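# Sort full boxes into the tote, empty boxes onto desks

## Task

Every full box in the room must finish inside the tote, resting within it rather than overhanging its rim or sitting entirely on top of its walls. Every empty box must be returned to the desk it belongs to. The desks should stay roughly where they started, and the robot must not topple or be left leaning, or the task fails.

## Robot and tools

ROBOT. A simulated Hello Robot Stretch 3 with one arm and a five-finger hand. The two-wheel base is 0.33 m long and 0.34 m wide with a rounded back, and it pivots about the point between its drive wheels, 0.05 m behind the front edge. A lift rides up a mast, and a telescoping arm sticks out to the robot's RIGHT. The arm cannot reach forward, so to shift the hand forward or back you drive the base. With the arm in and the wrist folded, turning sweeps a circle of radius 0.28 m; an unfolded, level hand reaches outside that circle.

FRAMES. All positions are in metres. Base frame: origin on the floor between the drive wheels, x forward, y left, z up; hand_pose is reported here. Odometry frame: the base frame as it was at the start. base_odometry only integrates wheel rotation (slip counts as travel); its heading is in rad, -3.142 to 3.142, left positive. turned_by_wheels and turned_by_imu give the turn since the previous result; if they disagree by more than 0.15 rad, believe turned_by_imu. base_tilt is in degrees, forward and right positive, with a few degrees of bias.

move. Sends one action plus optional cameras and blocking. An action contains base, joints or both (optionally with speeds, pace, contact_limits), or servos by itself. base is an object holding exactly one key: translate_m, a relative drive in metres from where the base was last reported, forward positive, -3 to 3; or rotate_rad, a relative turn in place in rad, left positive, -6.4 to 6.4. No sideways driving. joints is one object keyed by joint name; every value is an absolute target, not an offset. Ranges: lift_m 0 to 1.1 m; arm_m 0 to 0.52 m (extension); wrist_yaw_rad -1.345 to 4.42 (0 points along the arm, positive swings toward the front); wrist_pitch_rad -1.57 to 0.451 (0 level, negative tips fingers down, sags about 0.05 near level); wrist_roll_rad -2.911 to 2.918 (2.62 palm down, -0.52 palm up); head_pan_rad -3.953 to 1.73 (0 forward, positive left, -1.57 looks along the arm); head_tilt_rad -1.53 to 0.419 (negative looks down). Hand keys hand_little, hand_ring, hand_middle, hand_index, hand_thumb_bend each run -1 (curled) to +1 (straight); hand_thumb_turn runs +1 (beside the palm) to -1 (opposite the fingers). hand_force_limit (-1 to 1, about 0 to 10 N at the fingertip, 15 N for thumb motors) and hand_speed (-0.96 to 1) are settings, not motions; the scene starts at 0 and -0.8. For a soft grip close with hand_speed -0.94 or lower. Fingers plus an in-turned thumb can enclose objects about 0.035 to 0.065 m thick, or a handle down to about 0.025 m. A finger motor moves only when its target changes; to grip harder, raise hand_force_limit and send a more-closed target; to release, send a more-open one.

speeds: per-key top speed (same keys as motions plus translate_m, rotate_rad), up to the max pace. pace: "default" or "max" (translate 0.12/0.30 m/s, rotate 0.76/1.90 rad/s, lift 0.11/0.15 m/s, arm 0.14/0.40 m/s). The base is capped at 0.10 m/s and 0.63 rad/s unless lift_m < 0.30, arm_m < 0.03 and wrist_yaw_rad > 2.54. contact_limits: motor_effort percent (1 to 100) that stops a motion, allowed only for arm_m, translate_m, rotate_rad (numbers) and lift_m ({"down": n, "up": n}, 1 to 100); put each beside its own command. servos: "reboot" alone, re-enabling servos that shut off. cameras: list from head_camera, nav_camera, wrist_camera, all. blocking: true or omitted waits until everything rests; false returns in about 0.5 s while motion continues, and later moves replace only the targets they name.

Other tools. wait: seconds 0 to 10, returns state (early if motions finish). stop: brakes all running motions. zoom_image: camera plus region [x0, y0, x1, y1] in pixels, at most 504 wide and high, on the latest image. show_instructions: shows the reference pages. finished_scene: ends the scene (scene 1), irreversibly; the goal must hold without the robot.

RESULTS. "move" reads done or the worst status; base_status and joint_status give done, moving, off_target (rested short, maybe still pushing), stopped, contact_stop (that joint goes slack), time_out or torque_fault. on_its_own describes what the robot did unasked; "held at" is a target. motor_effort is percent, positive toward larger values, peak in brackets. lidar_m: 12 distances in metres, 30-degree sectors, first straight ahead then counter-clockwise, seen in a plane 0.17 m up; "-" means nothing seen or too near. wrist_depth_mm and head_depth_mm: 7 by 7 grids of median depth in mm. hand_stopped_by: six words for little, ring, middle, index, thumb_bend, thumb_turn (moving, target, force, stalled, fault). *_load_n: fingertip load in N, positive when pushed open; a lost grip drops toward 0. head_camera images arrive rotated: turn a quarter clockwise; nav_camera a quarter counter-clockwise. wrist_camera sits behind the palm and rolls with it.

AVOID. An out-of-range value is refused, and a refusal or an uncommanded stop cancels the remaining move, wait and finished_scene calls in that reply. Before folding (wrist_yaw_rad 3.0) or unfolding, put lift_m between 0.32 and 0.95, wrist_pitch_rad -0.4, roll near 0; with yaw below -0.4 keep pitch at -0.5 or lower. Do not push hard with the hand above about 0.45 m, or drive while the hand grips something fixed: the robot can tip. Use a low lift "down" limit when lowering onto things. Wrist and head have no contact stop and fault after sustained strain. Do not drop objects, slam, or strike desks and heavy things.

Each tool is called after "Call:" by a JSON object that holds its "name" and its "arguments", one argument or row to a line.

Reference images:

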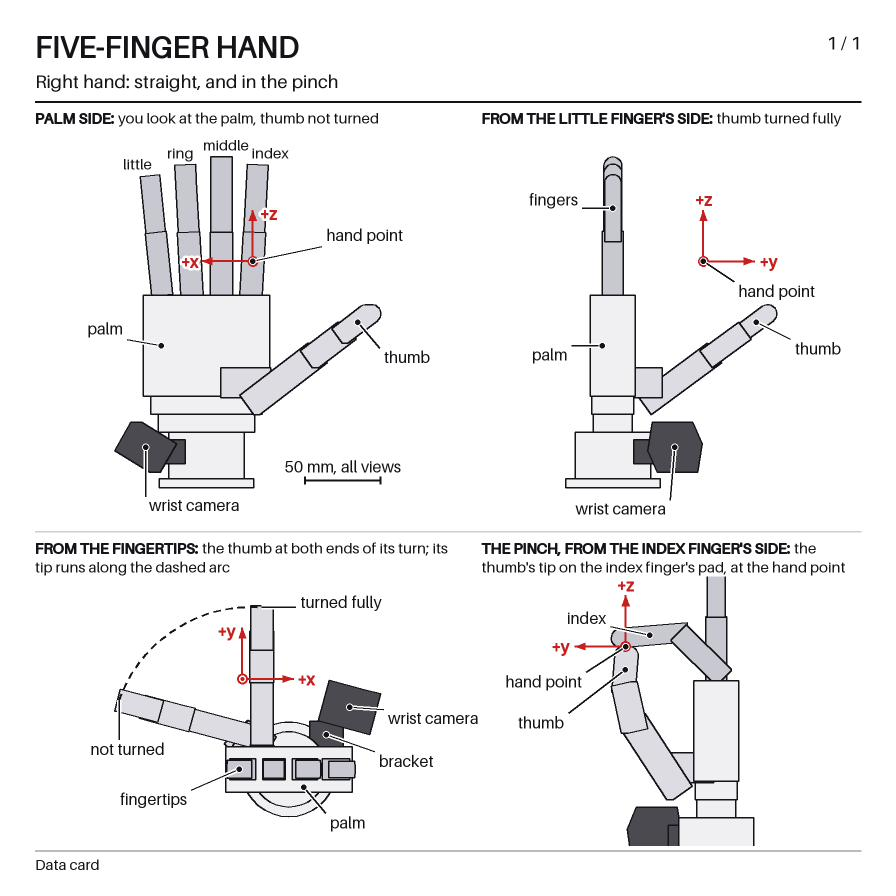

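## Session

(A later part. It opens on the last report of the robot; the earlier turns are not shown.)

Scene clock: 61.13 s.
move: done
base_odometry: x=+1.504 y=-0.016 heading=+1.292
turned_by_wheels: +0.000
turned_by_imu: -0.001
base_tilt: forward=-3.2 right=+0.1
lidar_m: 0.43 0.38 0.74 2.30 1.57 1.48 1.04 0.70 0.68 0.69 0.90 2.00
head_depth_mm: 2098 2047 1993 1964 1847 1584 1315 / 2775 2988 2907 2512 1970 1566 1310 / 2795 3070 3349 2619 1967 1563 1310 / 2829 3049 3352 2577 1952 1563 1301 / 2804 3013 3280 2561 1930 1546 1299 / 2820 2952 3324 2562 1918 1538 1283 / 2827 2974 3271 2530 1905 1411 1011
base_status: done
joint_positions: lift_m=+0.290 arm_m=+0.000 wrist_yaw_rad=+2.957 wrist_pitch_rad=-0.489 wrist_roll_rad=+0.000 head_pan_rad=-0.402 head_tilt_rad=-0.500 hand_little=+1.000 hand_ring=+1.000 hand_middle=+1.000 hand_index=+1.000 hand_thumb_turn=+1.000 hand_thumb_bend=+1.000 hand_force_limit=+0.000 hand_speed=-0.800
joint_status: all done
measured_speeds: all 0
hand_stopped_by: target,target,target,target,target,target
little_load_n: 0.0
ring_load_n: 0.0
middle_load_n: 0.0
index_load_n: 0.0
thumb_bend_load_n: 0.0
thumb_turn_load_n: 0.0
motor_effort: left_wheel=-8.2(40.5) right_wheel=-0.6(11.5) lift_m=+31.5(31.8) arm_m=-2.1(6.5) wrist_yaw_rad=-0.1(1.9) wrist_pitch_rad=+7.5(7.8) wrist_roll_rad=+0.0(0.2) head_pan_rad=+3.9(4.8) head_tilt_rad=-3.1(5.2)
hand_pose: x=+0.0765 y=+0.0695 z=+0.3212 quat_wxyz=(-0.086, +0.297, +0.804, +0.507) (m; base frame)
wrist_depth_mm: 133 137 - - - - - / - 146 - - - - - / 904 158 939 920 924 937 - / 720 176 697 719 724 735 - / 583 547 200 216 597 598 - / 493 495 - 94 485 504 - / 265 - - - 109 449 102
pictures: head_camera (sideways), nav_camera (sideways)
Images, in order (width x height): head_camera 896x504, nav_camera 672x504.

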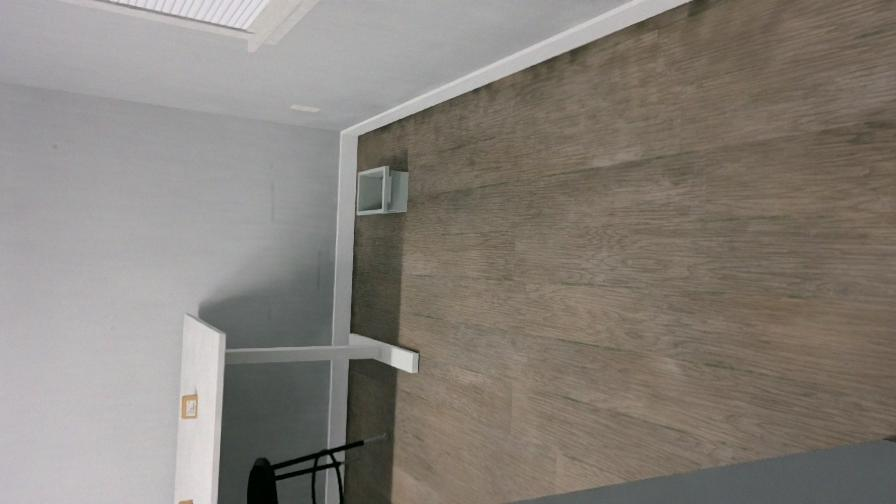

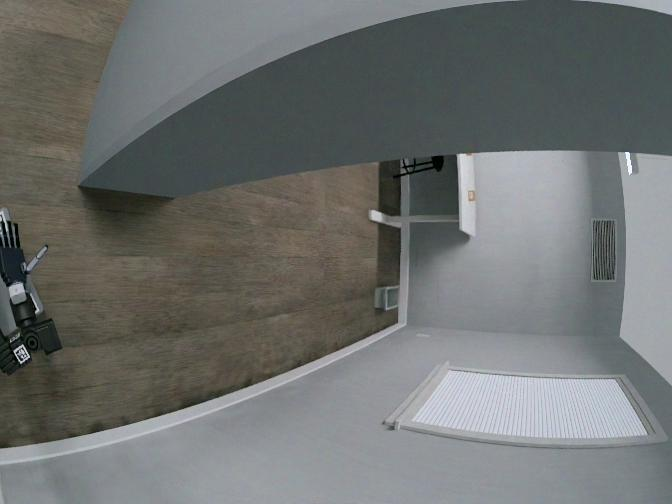

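Call:
{"name": "move", "arguments": {
  "base": {"rotate_rad": 0.6},
  "pace": "max"
}}

Call:
{"name": "move", "arguments": {
  "base": {"translate_m": -0.28},
  "joints": {"head_pan_rad": 0.0},
  "contact_limits": {"translate_m": 35}
}}

Call:
{"name": "move", "arguments": {
  "base": {"rotate_rad": -1.0},
  "cameras": ["head_camera", "nav_camera"]
}}

Scene clock: 79.77 s.
move: done
base_odometry: x=+1.504 y=-0.016 heading=+1.891
turned_by_wheels: +0.600
turned_by_imu: +0.606
base_tilt: forward=-3.2 right=+0.1
lidar_m: 0.38 0.95 2.12 1.54 1.49 0.95 0.70 0.68 0.71 0.96 2.53 0.40
head_depth_mm: 2855 3012 3245 2665 1979 1584 1319 / 527 604 725 2433 1971 1574 1315 / 443 496 565 654 778 960 1236 / 382 420 468 529 608 710 862 / 335 365 400 443 496 566 653 / 299 322 349 382 427 486 566 / 285 304 339 387 447 533 653
base_status: done
joint_positions: lift_m=+0.290 arm_m=+0.000 wrist_yaw_rad=+2.957 wrist_pitch_rad=-0.489 wrist_roll_rad=+0.000 head_pan_rad=-0.400 head_tilt_rad=-0.500 hand_little=+1.000 hand_ring=+1.000 hand_middle=+1.000 hand_index=+1.000 hand_thumb_turn=+1.000 hand_thumb_bend=+1.000 hand_force_limit=+0.000 hand_speed=-0.800
joint_status: not commanded
measured_speeds: all 0
hand_stopped_by: target,target,target,target,target,target
little_load_n: 0.0
ring_load_n: 0.0
middle_load_n: 0.0
index_load_n: 0.0
thumb_bend_load_n: 0.0
thumb_turn_load_n: 0.0
motor_effort: left_wheel=-9.0(17.1) right_wheel=+6.1(12.5) lift_m=+30.6(31.1) arm_m=-11.1(11.9) wrist_yaw_rad=+0.0(1.7) wrist_pitch_rad=+7.5(7.7) wrist_roll_rad=+0.0(0.2) head_pan_rad=+3.7(4.5) head_tilt_rad=-3.4(3.7)
hand_pose: x=+0.0765 y=+0.0695 z=+0.3212 quat_wxyz=(-0.086, +0.297, +0.804, +0.507) (m; base frame)
wrist_depth_mm: 133 137 - - - - - / - 146 - - - - - / 909 158 924 952 943 932 938 / 716 176 692 726 729 727 728 / 594 547 200 217 595 601 604 / 498 501 - 94 487 503 505 / 266 - - - 109 450 448
pictures: none

Scene clock: 83.40 s.
move: done
base_odometry: x=+1.592 y=-0.281 heading=+1.891
turned_by_wheels: +0.000
turned_by_imu: +0.000
base_tilt: forward=-3.3 right=+0.1
lidar_m: 0.65 1.48 1.91 1.39 1.34 0.61 0.43 0.43 0.46 0.62 1.65 0.75
head_depth_mm: 599 669 759 879 1043 1462 1319 / 556 617 695 793 922 1108 1277 / 531 581 638 723 830 975 1180 / 588 634 689 753 831 947 1085 / 686 750 832 925 1050 1201 1260 / 826 921 1043 1200 1408 1493 1286 / 1038 1195 1399 1695 1843 1536 1284
base_status: done
joint_positions: lift_m=+0.290 arm_m=+0.000 wrist_yaw_rad=+2.957 wrist_pitch_rad=-0.489 wrist_roll_rad=+0.000 head_pan_rad=+0.001 head_tilt_rad=-0.500 hand_little=+1.000 hand_ring=+1.000 hand_middle=+1.000 hand_index=+1.000 hand_thumb_turn=+1.000 hand_thumb_bend=+1.000 hand_force_limit=+0.000 hand_speed=-0.800
joint_status: all done
measured_speeds: all 0
hand_stopped_by: target,target,target,target,target,target
little_load_n: 0.0
ring_load_n: 0.0
middle_load_n: 0.0
index_load_n: 0.0
thumb_bend_load_n: 0.0
thumb_turn_load_n: 0.0
motor_effort: left_wheel=-3.4(15.6) right_wheel=-4.4(8.2) lift_m=+30.1(30.9) arm_m=-7.7(11.5) wrist_yaw_rad=+0.1(1.9) wrist_pitch_rad=+7.4(7.7) wrist_roll_rad=+0.1(0.3) head_pan_rad=-3.6(5.4) head_tilt_rad=-2.5(3.9)
contact_limits: translate_m 35 (maximum 100)
hand_pose: x=+0.0765 y=+0.0695 z=+0.3212 quat_wxyz=(-0.086, +0.297, +0.804, +0.507) (m; base frame)
wrist_depth_mm: 130 137 - - - - - / - 146 - - - - - / 921 159 916 924 943 947 964 / 709 176 695 730 727 723 730 / 587 547 201 218 594 595 599 / 497 496 - 94 490 504 505 / 267 - - - 109 449 448
pictures: none

Scene clock: 86.00 s.
move: done
base_odometry: x=+1.592 y=-0.281 heading=+0.892
turned_by_wheels: -1.000
turned_by_imu: -1.011
base_tilt: forward=-3.3 right=+0.1
lidar_m: 1.98 0.71 0.65 1.79 1.83 1.37 1.33 0.58 0.43 0.44 0.46 0.65
head_depth_mm: 1352 1288 1302 1269 1249 1229 1209 / 2047 1952 1877 1836 1776 1530 1312 / 2910 3173 3366 2553 1972 1571 1310 / 2960 3232 3362 2599 1947 1556 1301 / 2929 3165 3428 2549 1928 1543 1298 / 2923 3128 3366 2561 1911 1544 1287 / 2955 3116 3417 2500 1902 1537 1283
base_status: done
joint_positions: lift_m=+0.290 arm_m=+0.000 wrist_yaw_rad=+2.957 wrist_pitch_rad=-0.489 wrist_roll_rad=+0.000 head_pan_rad=+0.000 head_tilt_rad=-0.500 hand_little=+1.000 hand_ring=+1.000 hand_middle=+1.000 hand_index=+1.000 hand_thumb_turn=+1.000 hand_thumb_bend=+1.000 hand_force_limit=+0.000 hand_speed=-0.800
joint_status: not commanded
measured_speeds: all 0
hand_stopped_by: target,target,target,target,target,target
little_load_n: 0.0
ring_load_n: 0.0
middle_load_n: 0.0
index_load_n: 0.0
thumb_bend_load_n: 0.0
thumb_turn_load_n: 0.0
motor_effort: left_wheel=+9.6(14.2) right_wheel=-8.4(11.5) lift_m=+29.8(30.3) arm_m=-8.1(8.2) wrist_yaw_rad=-0.1(1.5) wrist_pitch_rad=+7.4(7.7) wrist_roll_rad=+0.1(0.3) head_pan_rad=-3.5(4.5) head_tilt_rad=-1.5(3.2)
hand_pose: x=+0.0765 y=+0.0695 z=+0.3212 quat_wxyz=(-0.086, +0.297, +0.804, +0.507) (m; base frame)
wrist_depth_mm: 132 137 - - - - - / - 146 - - - - - / 909 159 929 939 937 - - / 720 176 695 724 721 700 740 / 587 550 200 217 600 598 602 / 497 498 - 94 486 506 507 / 266 - - - 109 447 449
pictures: head_camera (sideways), nav_camera (sideways)
Images, in order (width x height): head_camera 896x504, nav_camera 672x504.

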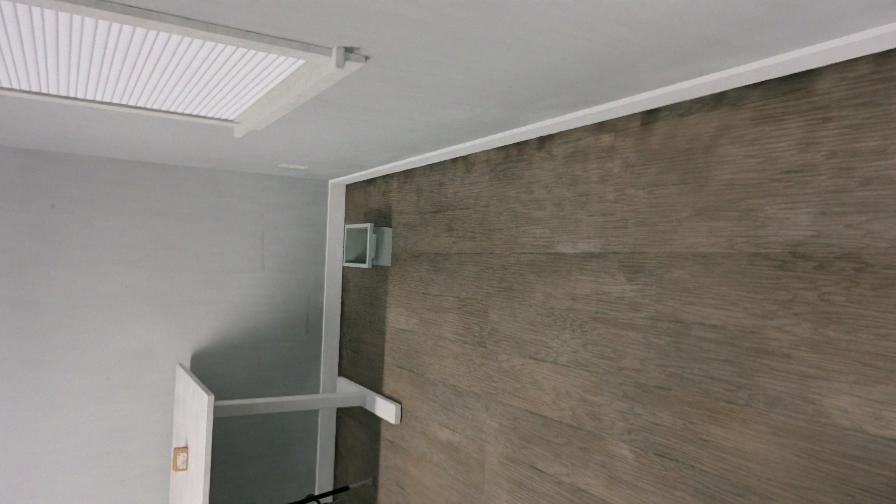

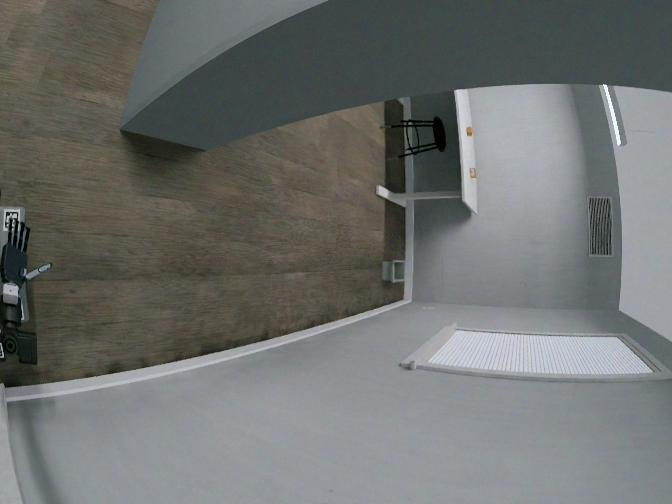

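Call:
{"name": "move", "arguments": {
  "base": {"translate_m": 1.0},
  "joints": {"head_pan_rad": 0.7, "head_tilt_rad": -0.4},
  "contact_limits": {"translate_m": 40},
  "speeds": {"translate_m": 0.2},
  "cameras": ["head_camera", "nav_camera"]
}}

Call:
{"name": "move", "arguments": {
  "joints": {"head_pan_rad": 1.5, "head_tilt_rad": -0.4},
  "cameras": ["head_camera", "nav_camera"]
}}

Scene clock: 97.73 s.
move: done
base_odometry: x=+2.220 y=+0.497 heading=+0.892
turned_by_wheels: +0.000
turned_by_imu: +0.002
base_tilt: forward=-3.3 right=+0.2
lidar_m: 2.03 2.04 3.10 0.50 0.50 0.71 1.58 0.65 0.49 0.48 0.50 0.71
head_depth_mm: 2195 2341 1970 2616 2172 1733 1416 / 2331 2471 2414 2727 2272 1730 1402 / 2541 2680 2414 2891 2242 1722 1402 / 2723 2926 2925 3158 2212 1714 1396 / 2960 3169 3359 2961 2210 1711 1389 / 3236 3503 3806 3159 2176 1693 1384 / 3326 3532 3668 3068 2186 1692 1378
base_status: done
joint_positions: lift_m=+0.290 arm_m=+0.000 wrist_yaw_rad=+2.957 wrist_pitch_rad=-0.489 wrist_roll_rad=+0.000 head_pan_rad=+0.700 head_tilt_rad=-0.400 hand_little=+1.000 hand_ring=+1.000 hand_middle=+1.000 hand_index=+1.000 hand_thumb_turn=+1.000 hand_thumb_bend=+1.000 hand_force_limit=+0.000 hand_speed=-0.800
joint_status: all done
measured_speeds: all 0
hand_stopped_by: target,target,target,target,target,target
little_load_n: 0.0
ring_load_n: 0.0
middle_load_n: 0.0
index_load_n: 0.0
thumb_bend_load_n: 0.0
thumb_turn_load_n: 0.0
motor_effort: left_wheel=+5.5(15.3) right_wheel=+1.3(7.4) lift_m=+27.9(29.2) arm_m=-10.1(12.0) wrist_yaw_rad=-0.5(2.1) wrist_pitch_rad=+7.4(7.7) wrist_roll_rad=+0.1(0.2) head_pan_rad=-3.2(5.2) head_tilt_rad=+3.4(7.3)
contact_limits: translate_m 40 (maximum 100)
hand_pose: x=+0.0765 y=+0.0695 z=+0.3212 quat_wxyz=(-0.086, +0.297, +0.804, +0.507) (m; base frame)
wrist_depth_mm: 130 137 - - - - - / - 146 - - - - - / - 158 869 924 946 939 952 / - 175 697 730 727 741 736 / 588 207 201 217 594 599 603 / 494 497 - 94 488 507 506 / 266 - - - 109 451 450
pictures: head_camera (sideways), nav_camera (sideways)
Images, in order (width x height): head_camera 896x504, nav_camera 672x504.

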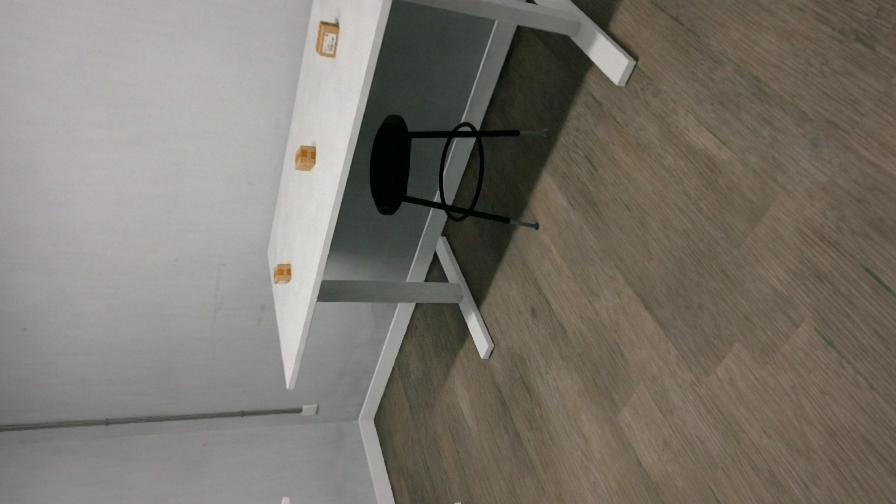

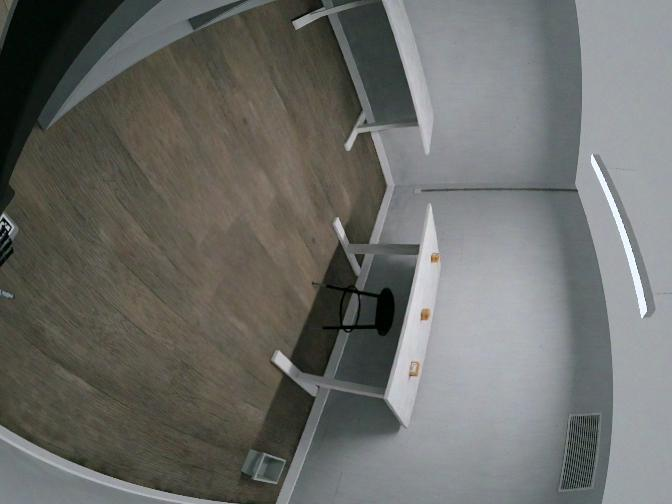

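Scene clock: 98.73 s.
move: done
base_odometry: x=+2.220 y=+0.497 heading=+0.892
turned_by_wheels: +0.000
turned_by_imu: +0.000
base_tilt: forward=-3.2 right=+0.1
lidar_m: 2.03 2.04 3.12 0.51 0.50 0.71 1.58 0.65 0.49 0.48 0.50 0.71
head_depth_mm: 2878 3096 3241 3100 2286 1740 1417 / 2872 3116 3322 3278 2265 1735 1403 / 2867 3061 3338 3209 2239 1714 1406 / 2845 3057 3171 3009 2224 1702 1385 / 2812 2951 3202 2994 2211 1712 1391 / 1150 1242 1281 1436 1401 1493 1318 / 1127 1206 1244 753 1187 934 648
base_status: not commanded
joint_positions: lift_m=+0.290 arm_m=+0.000 wrist_yaw_rad=+2.957 wrist_pitch_rad=-0.489 wrist_roll_rad=+0.000 head_pan_rad=+1.512 head_tilt_rad=-0.400 hand_little=+1.000 hand_ring=+1.000 hand_middle=+1.000 hand_index=+1.000 hand_thumb_turn=+1.000 hand_thumb_bend=+1.000 hand_force_limit=+0.000 hand_speed=-0.800
joint_status: all done
measured_speeds: all 0
hand_stopped_by: target,target,target,target,target,target
little_load_n: 0.0
ring_load_n: 0.0
middle_load_n: 0.0
index_load_n: 0.0
thumb_bend_load_n: 0.0
thumb_turn_load_n: 0.0
motor_effort: left_wheel=+5.4(6.1) right_wheel=+1.6(1.6) lift_m=+27.5(28.2) arm_m=-9.8(10.6) wrist_yaw_rad=-1.2(1.6) wrist_pitch_rad=+7.3(7.7) wrist_roll_rad=-0.1(0.3) head_pan_rad=+2.1(5.4) head_tilt_rad=+4.2(6.2)
contact_limits: translate_m 40 (maximum 100)
hand_pose: x=+0.0765 y=+0.0695 z=+0.3212 quat_wxyz=(-0.086, +0.297, +0.804, +0.507) (m; base frame)
wrist_depth_mm: 130 137 - - - - - / - 146 - - - - - / - 158 886 919 938 946 939 / - 175 696 724 725 729 731 / 589 208 201 216 595 594 601 / 497 499 - 94 487 507 503 / 266 - - - 110 450 450
pictures: head_camera (sideways), nav_camera (sideways)
Images, in order (width x height): head_camera 896x504, nav_camera 672x504.

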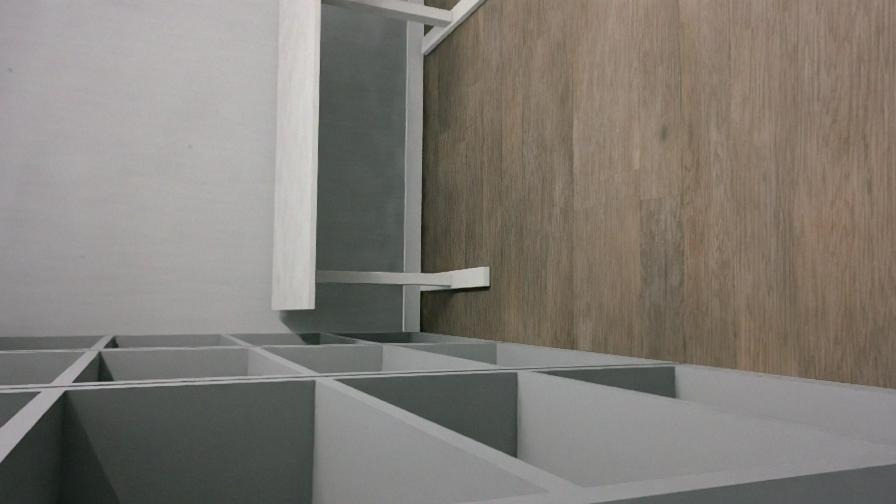

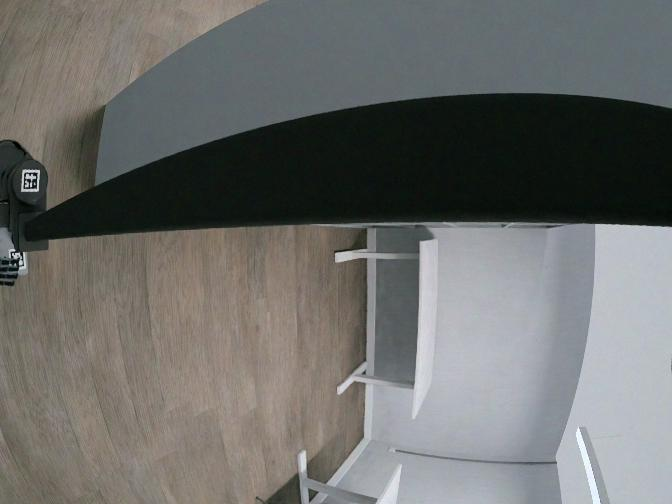

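Call:
{"name": "move", "arguments": {
  "base": {"translate_m": 0.7},
  "joints": {"head_pan_rad": 0.5, "head_tilt_rad": -0.4},
  "contact_limits": {"translate_m": 40},
  "speeds": {"translate_m": 0.2},
  "cameras": ["head_camera", "nav_camera"]
}}

Call:
{"name": "zoom_image", "arguments": {
  "camera": "head_camera",
  "region": [200, 0, 600, 300]
}}

Scene clock: 108.80 s.
move: done
base_odometry: x=+2.659 y=+1.042 heading=+0.892
turned_by_wheels: +0.000
turned_by_imu: +0.001
base_tilt: forward=-3.3 right=+0.1
lidar_m: 1.73 1.37 2.19 2.83 1.72 0.96 1.73 0.69 0.52 0.51 0.53 0.75
head_depth_mm: 1448 1531 1636 1750 1872 1740 1416 / 1518 1620 1702 1853 2002 1736 1406 / 1600 1694 1784 1491 2033 1715 1410 / 1681 1795 1873 1264 2045 1673 1399 / 1749 1887 1950 1343 2165 1700 1388 / 1854 2025 1990 1640 2078 1692 1383 / 1977 2144 1966 1709 2072 1674 1377
base_status: done
joint_positions: lift_m=+0.290 arm_m=+0.000 wrist_yaw_rad=+2.957 wrist_pitch_rad=-0.489 wrist_roll_rad=+0.000 head_pan_rad=+0.500 head_tilt_rad=-0.400 hand_little=+1.000 hand_ring=+1.000 hand_middle=+1.000 hand_index=+1.000 hand_thumb_turn=+1.000 hand_thumb_bend=+1.000 hand_force_limit=+0.000 hand_speed=-0.800
joint_status: all done
measured_speeds: all 0
hand_stopped_by: target,target,target,target,target,target
little_load_n: 0.0
ring_load_n: 0.0
middle_load_n: 0.0
index_load_n: 0.0
thumb_bend_load_n: 0.0
thumb_turn_load_n: 0.0
motor_effort: left_wheel=+9.1(14.8) right_wheel=-1.9(7.8) lift_m=+26.1(27.5) arm_m=-8.2(9.6) wrist_yaw_rad=-0.3(1.4) wrist_pitch_rad=+7.4(7.9) wrist_roll_rad=+0.1(0.2) head_pan_rad=+2.8(4.8) head_tilt_rad=+2.2(6.0)
contact_limits: translate_m 40 (maximum 100)
hand_pose: x=+0.0765 y=+0.0695 z=+0.3212 quat_wxyz=(-0.086, +0.297, +0.804, +0.507) (m; base frame)
wrist_depth_mm: 133 137 - - - - - / - 146 - - - - - / 917 158 932 915 936 955 931 / 714 176 697 735 730 725 748 / 594 552 201 217 589 599 599 / 493 497 - 94 488 499 507 / 264 - - - 109 449 447
pictures: head_camera (sideways), nav_camera (sideways)
Images, in order (width x height): head_camera 896x504, nav_camera 672x504.

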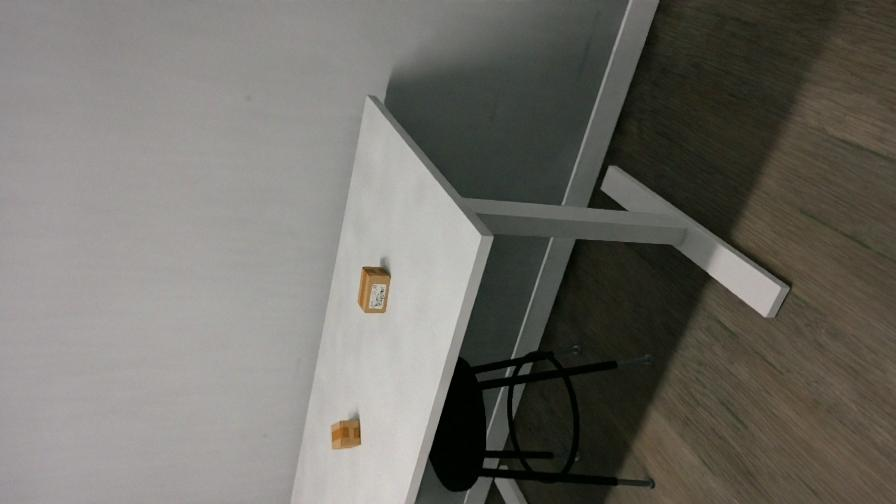

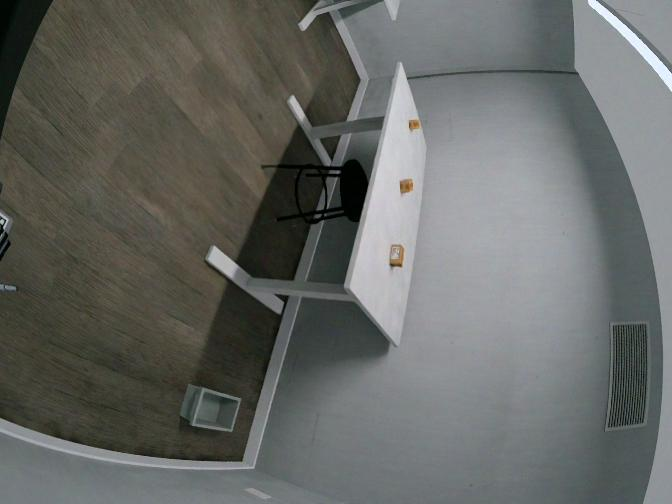

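Scaled by 1.260 from the camera's 896x504 image, which has a finer 1280x720 frame.

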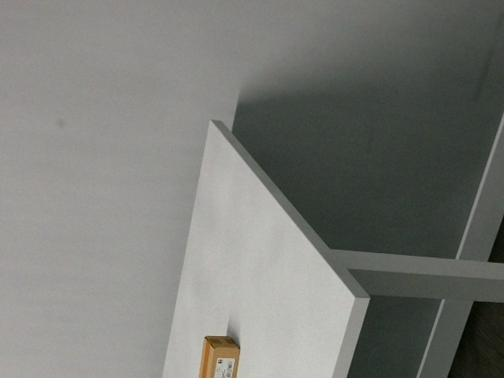

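Call:
{"name": "zoom_image", "arguments": {
  "camera": "head_camera",
  "region": [280, 220, 480, 504]
}}

Call:
{"name": "move", "arguments": {
  "joints": {"head_pan_rad": 1.2, "head_tilt_rad": -0.3},
  "cameras": ["head_camera", "nav_camera"]
}}

Call:
{"name": "move", "arguments": {
  "joints": {"head_pan_rad": -3.9, "head_tilt_rad": -0.3},
  "cameras": ["head_camera", "nav_camera"],
  "pace": "max"
}}

Call:
{"name": "move", "arguments": {
  "joints": {"head_pan_rad": -0.1, "head_tilt_rad": -0.5},
  "cameras": ["head_camera"],
  "pace": "max"
}}

Scaled by 1.775 from the camera's 896x504 image, which has a finer 1280x720 frame.

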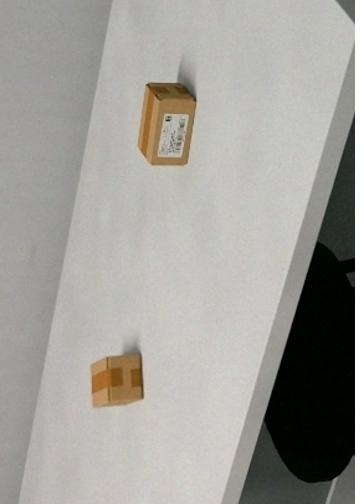

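Scene clock: 115.60 s.
move: done
base_odometry: x=+2.659 y=+1.042 heading=+0.892
turned_by_wheels: +0.000
turned_by_imu: +0.000
base_tilt: forward=-3.2 right=+0.0
lidar_m: 1.73 1.36 2.19 2.83 1.72 0.95 1.73 0.69 0.52 0.51 0.53 0.75
head_depth_mm: 2473 2519 2590 1776 2430 1955 1545 / 2891 2974 3008 2119 2408 1947 1534 / 3180 3325 3571 3584 2616 1918 1528 / 3071 3247 3430 3597 2640 1923 1513 / 2962 3138 3214 3463 2617 1901 1508 / 2851 2988 3089 3322 2575 1898 1503 / 2753 2885 2987 3241 2561 1886 1498
base_status: not commanded
joint_positions: lift_m=+0.290 arm_m=+0.000 wrist_yaw_rad=+2.957 wrist_pitch_rad=-0.489 wrist_roll_rad=+0.000 head_pan_rad=+1.217 head_tilt_rad=-0.301 hand_little=+1.000 hand_ring=+1.000 hand_middle=+1.000 hand_index=+1.000 hand_thumb_turn=+1.000 hand_thumb_bend=+1.000 hand_force_limit=+0.000 hand_speed=-0.800
joint_status: all done
measured_speeds: all 0
hand_stopped_by: target,target,target,target,target,target
little_load_n: 0.0
ring_load_n: 0.0
middle_load_n: 0.0
index_load_n: 0.0
thumb_bend_load_n: 0.0
thumb_turn_load_n: 0.0
motor_effort: left_wheel=+9.1(9.8) right_wheel=-1.5(2.0) lift_m=+25.6(25.9) arm_m=-7.1(7.7) wrist_yaw_rad=-0.1(1.3) wrist_pitch_rad=+7.6(7.7) wrist_roll_rad=+0.1(0.2) head_pan_rad=+0.2(5.0) head_tilt_rad=+4.7(5.6)
contact_limits: translate_m 40 (maximum 100)
hand_pose: x=+0.0765 y=+0.0695 z=+0.3212 quat_wxyz=(-0.086, +0.297, +0.804, +0.507) (m; base frame)
wrist_depth_mm: 133 137 - - - - - / - 145 - - - - - / 914 158 922 937 937 938 951 / 720 176 691 728 729 733 733 / 585 547 200 217 596 599 599 / 497 504 - 94 486 504 510 / 264 - - - 109 446 450
pictures: head_camera (sideways), nav_camera (sideways)
Images, in order (width x height): head_camera 896x504, nav_camera 672x504.

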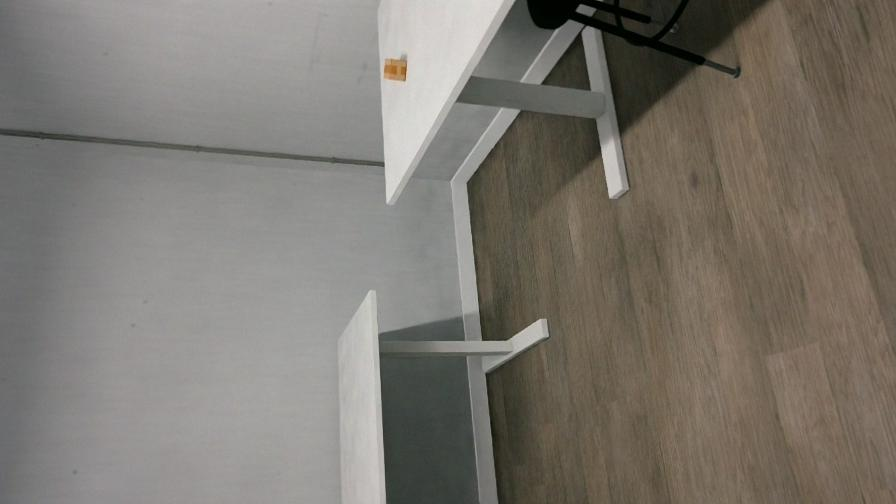

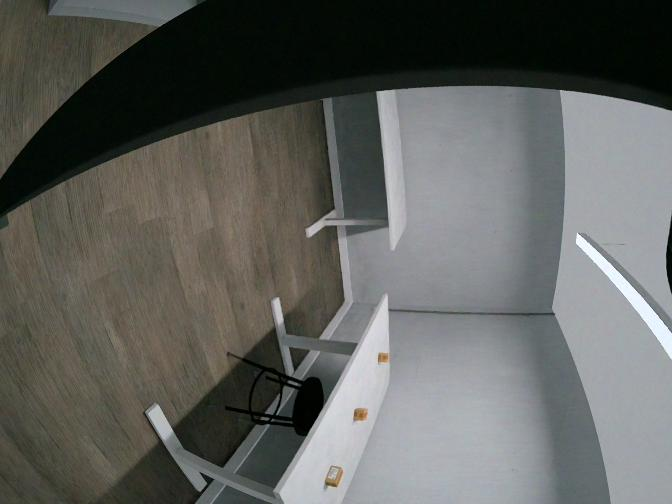

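Scene clock: 119.10 s.
move: done
base_odometry: x=+2.659 y=+1.042 heading=+0.892
turned_by_wheels: +0.000
turned_by_imu: +0.000
base_tilt: forward=-3.2 right=+0.1
lidar_m: 1.73 1.37 2.19 2.83 1.71 0.95 1.73 0.69 0.52 0.50 0.53 0.75
head_depth_mm: - - - - - - - / - - - - - - - / 1504 1540 1641 1753 1750 1816 - / 1559 1636 1705 1865 1552 1807 1502 / 1425 1506 1598 1683 1531 1683 1428 / 1315 1375 1449 1269 1526 1210 1374 / 800 845 898 955 1029 1139 1261
base_status: not commanded
joint_positions: lift_m=+0.290 arm_m=+0.000 wrist_yaw_rad=+2.957 wrist_pitch_rad=-0.489 wrist_roll_rad=+0.000 head_pan_rad=-3.913 head_tilt_rad=-0.300 hand_little=+1.000 hand_ring=+1.000 hand_middle=+1.000 hand_index=+1.000 hand_thumb_turn=+1.000 hand_thumb_bend=+1.000 hand_force_limit=+0.000 hand_speed=-0.800
joint_status: all done
measured_speeds: translate_m=+0.000 rotate_rad=+0.000 lift_m=+0.000 arm_m=+0.000 wrist_yaw_rad=+0.000 wrist_pitch_rad=+0.000 wrist_roll_rad=+0.000 head_pan_rad=+0.024 head_tilt_rad=+0.000
hand_stopped_by: target,target,target,target,target,target
little_load_n: 0.0
ring_load_n: 0.5
middle_load_n: 0.0
index_load_n: 0.0
thumb_bend_load_n: 0.0
thumb_turn_load_n: 0.0
motor_effort: left_wheel=+9.1(9.8) right_wheel=-1.5(2.2) lift_m=+25.3(25.8) arm_m=-6.7(7.8) wrist_yaw_rad=+0.9(1.6) wrist_pitch_rad=+7.6(7.7) wrist_roll_rad=+0.0(0.2) head_pan_rad=+4.5(5.2) head_tilt_rad=+3.7(8.3)
contact_limits: translate_m 40 (maximum 100)
hand_pose: x=+0.0765 y=+0.0695 z=+0.3212 quat_wxyz=(-0.086, +0.297, +0.804, +0.507) (m; base frame)
wrist_depth_mm: 133 137 - - - - - / - 146 - - - - - / 919 158 931 918 927 943 951 / 710 176 693 716 723 733 729 / 590 549 200 218 595 601 600 / 497 500 - 94 492 510 505 / 266 - - - 109 449 450
pictures: head_camera (sideways), nav_camera (sideways)
Images, in order (width x height): head_camera 896x504, nav_camera 672x504.

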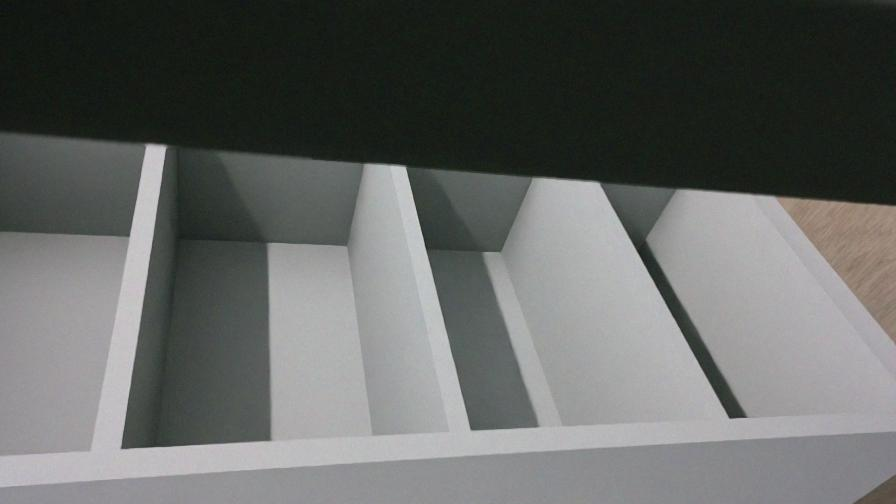

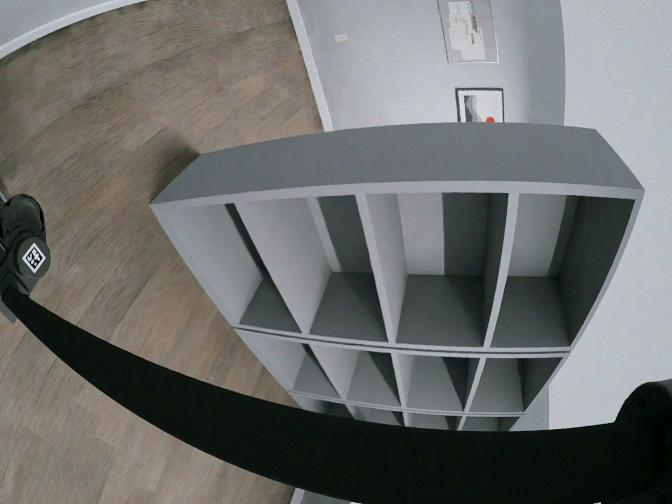

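Scene clock: 122.13 s.
move: done
base_odometry: x=+2.659 y=+1.042 heading=+0.892
turned_by_wheels: +0.000
turned_by_imu: +0.000
base_tilt: forward=-3.2 right=+0.1
lidar_m: 1.73 1.37 2.19 2.83 1.71 0.96 1.74 0.69 0.52 0.50 0.53 0.75
head_depth_mm: 1191 1189 1189 1193 1201 1201 1209 / 1473 1586 1601 1600 1609 1524 1321 / 1474 1614 1777 1989 1953 1564 1307 / 1464 1588 1755 1944 1942 1513 1300 / 1458 1582 1752 1920 1935 1558 1296 / 1452 1583 1717 1910 1927 1528 1287 / 1432 1560 1699 1886 1918 1533 1285
base_status: not commanded
joint_positions: lift_m=+0.290 arm_m=+0.000 wrist_yaw_rad=+2.957 wrist_pitch_rad=-0.489 wrist_roll_rad=+0.000 head_pan_rad=-0.087 head_tilt_rad=-0.500 hand_little=+1.000 hand_ring=+1.000 hand_middle=+1.000 hand_index=+1.000 hand_thumb_turn=+1.000 hand_thumb_bend=+1.000 hand_force_limit=+0.000 hand_speed=-0.800
joint_status: all done
measured_speeds: translate_m=+0.000 rotate_rad=+0.000 lift_m=+0.000 arm_m=+0.000 wrist_yaw_rad=+0.000 wrist_pitch_rad=+0.000 wrist_roll_rad=+0.000 head_pan_rad=-0.024 head_tilt_rad=+0.000
hand_stopped_by: target,target,target,target,target,target
little_load_n: 0.0
ring_load_n: 0.0
middle_load_n: 0.0
index_load_n: 0.0
thumb_bend_load_n: 0.0
thumb_turn_load_n: 0.0
motor_effort: left_wheel=+9.2(9.6) right_wheel=-1.8(1.9) lift_m=+25.0(25.7) arm_m=-5.7(7.1) wrist_yaw_rad=-1.1(1.9) wrist_pitch_rad=+7.4(7.8) wrist_roll_rad=+0.1(0.2) head_pan_rad=-2.6(5.4) head_tilt_rad=-2.9(5.9)
contact_limits: translate_m 40 (maximum 100)
hand_pose: x=+0.0765 y=+0.0695 z=+0.3212 quat_wxyz=(-0.086, +0.297, +0.804, +0.507) (m; base frame)
wrist_depth_mm: 133 137 - - - - - / - 146 - - - - - / 916 158 916 945 936 939 942 / 720 176 688 713 737 736 738 / 592 549 200 217 596 598 603 / 500 497 - 94 486 501 507 / 267 - - - 109 447 446
pictures: head_camera (sideways)
Images, in order (width x height): head_camera 896x504.

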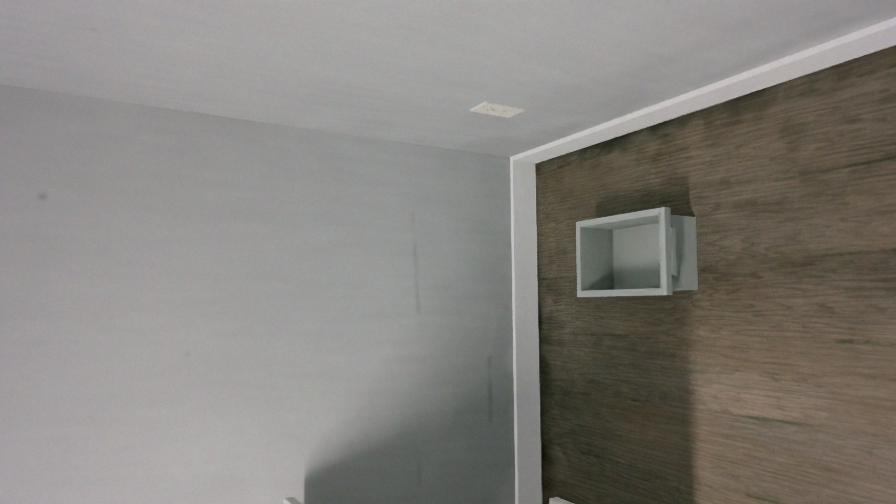

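Call:
{"name": "move", "arguments": {
  "base": {"translate_m": 0.6},
  "contact_limits": {"translate_m": 40},
  "speeds": {"translate_m": 0.2}
}}

Call:
{"name": "move", "arguments": {
  "base": {"rotate_rad": 1.52},
  "joints": {"head_pan_rad": -1.2, "head_tilt_rad": -0.4},
  "cameras": ["head_camera", "nav_camera"]
}}

Scene clock: 182.20 s.
move: done
base_odometry: x=+3.036 y=+1.509 heading=+0.893
turned_by_wheels: +0.000
turned_by_imu: +0.002
base_tilt: forward=-3.2 right=+0.2
lidar_m: 1.13 0.83 1.12 3.21 1.96 1.50 1.81 0.72 0.54 0.53 0.55 0.78
head_depth_mm: 969 1065 1156 1217 1223 1233 1229 / 960 1049 1158 1297 1456 1516 1314 / 953 1045 1147 1273 1440 1554 1250 / 944 1028 1133 1262 1418 1532 1261 / 933 1018 1123 1251 1395 1511 1295 / 924 1018 1106 1237 1390 1490 1288 / 918 997 1097 1216 1370 1485 1282
base_status: done
joint_positions: lift_m=+0.290 arm_m=+0.000 wrist_yaw_rad=+2.957 wrist_pitch_rad=-0.489 wrist_roll_rad=+0.000 head_pan_rad=-0.100 head_tilt_rad=-0.500 hand_little=+1.000 hand_ring=+1.000 hand_middle=+1.000 hand_index=+1.000 hand_thumb_turn=+1.000 hand_thumb_bend=+1.000 hand_force_limit=+0.000 hand_speed=-0.800
joint_status: not commanded
measured_speeds: all 0
hand_stopped_by: target,target,target,target,target,target
little_load_n: 0.0
ring_load_n: 0.0
middle_load_n: 0.0
index_load_n: 0.0
thumb_bend_load_n: 0.0
thumb_turn_load_n: 0.0
motor_effort: left_wheel=+8.7(13.4) right_wheel=-1.5(9.7) lift_m=+25.4(25.8) arm_m=-4.3(5.5) wrist_yaw_rad=+0.6(2.1) wrist_pitch_rad=+7.4(7.7) wrist_roll_rad=+0.0(0.3) head_pan_rad=-2.5(4.6) head_tilt_rad=-2.8(4.1)
contact_limits: translate_m 40 (maximum 100)
hand_pose: x=+0.0765 y=+0.0695 z=+0.3212 quat_wxyz=(-0.086, +0.297, +0.804, +0.507) (m; base frame)
wrist_depth_mm: 132 137 - - - - - / - 146 - - - - - / 922 159 920 938 939 - 993 / 718 176 694 722 725 700 709 / 593 549 201 217 597 593 603 / 500 498 - 94 489 501 502 / 267 - - - 109 446 449
pictures: none

Scene clock: 185.50 s.
move: done
base_odometry: x=+3.036 y=+1.509 heading=+2.412
turned_by_wheels: +1.520
turned_by_imu: +1.540
base_tilt: forward=-3.3 right=+0.1
lidar_m: 3.20 2.67 1.50 1.61 0.76 0.55 0.53 0.55 0.74 1.13 0.84 1.12
head_depth_mm: 919 973 1042 1130 1215 1323 1388 / 945 1009 1077 1160 1264 1371 1411 / 974 1039 1116 1208 1316 1439 1402 / 1002 1076 1157 1252 1365 1514 1398 / 1036 1110 1196 1258 1428 1559 1385 / 1064 1147 1239 1161 1457 1605 1345 / 1099 1190 1300 1148 813 1019 1137
base_status: done
joint_positions: lift_m=+0.290 arm_m=+0.000 wrist_yaw_rad=+2.957 wrist_pitch_rad=-0.489 wrist_roll_rad=+0.000 head_pan_rad=-1.203 head_tilt_rad=-0.400 hand_little=+1.000 hand_ring=+1.000 hand_middle=+1.000 hand_index=+1.000 hand_thumb_turn=+1.000 hand_thumb_bend=+1.000 hand_force_limit=+0.000 hand_speed=-0.800
joint_status: all done
measured_speeds: all 0
hand_stopped_by: target,target,target,target,target,target
little_load_n: 0.0
ring_load_n: 0.0
middle_load_n: 0.0
index_load_n: 0.0
thumb_bend_load_n: 0.0
thumb_turn_load_n: 0.0
motor_effort: left_wheel=-9.7(15.7) right_wheel=+7.4(12.2) lift_m=+26.0(26.1) arm_m=-10.8(10.8) wrist_yaw_rad=+0.1(2.1) wrist_pitch_rad=+7.4(7.7) wrist_roll_rad=+0.0(0.2) head_pan_rad=+4.5(5.9) head_tilt_rad=+3.7(5.8)
hand_pose: x=+0.0765 y=+0.0695 z=+0.3212 quat_wxyz=(-0.086, +0.297, +0.804, +0.507) (m; base frame)
wrist_depth_mm: 130 137 - - - - - / - 146 - - - - - / - 159 938 936 931 933 929 / 717 176 698 728 730 734 734 / 595 545 200 217 592 597 589 / 492 499 - 94 484 503 505 / 266 - - - 109 448 455
pictures: head_camera (sideways), nav_camera (sideways)
Images, in order (width x height): head_camera 896x504, nav_camera 672x504.

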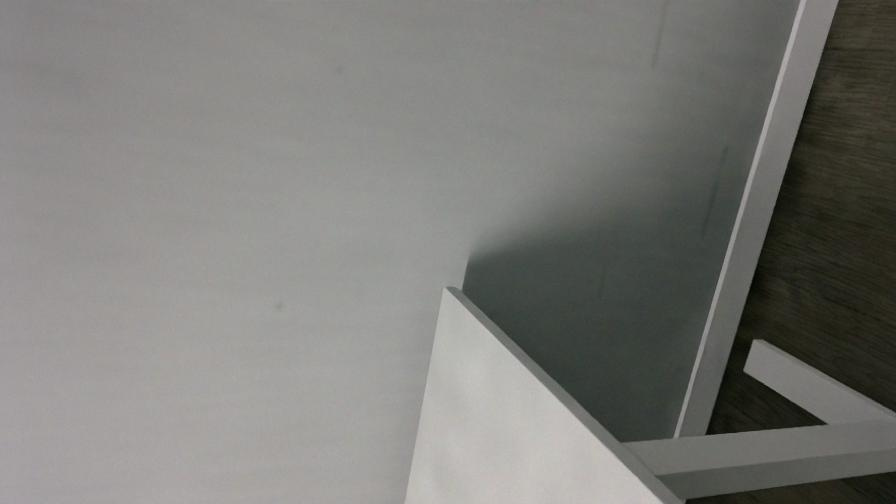

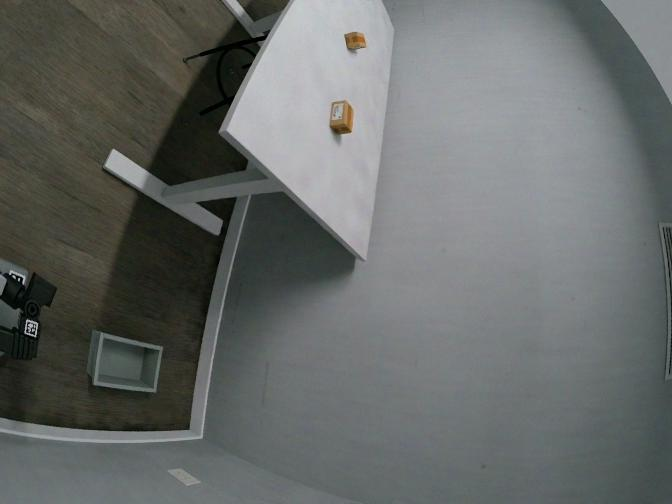

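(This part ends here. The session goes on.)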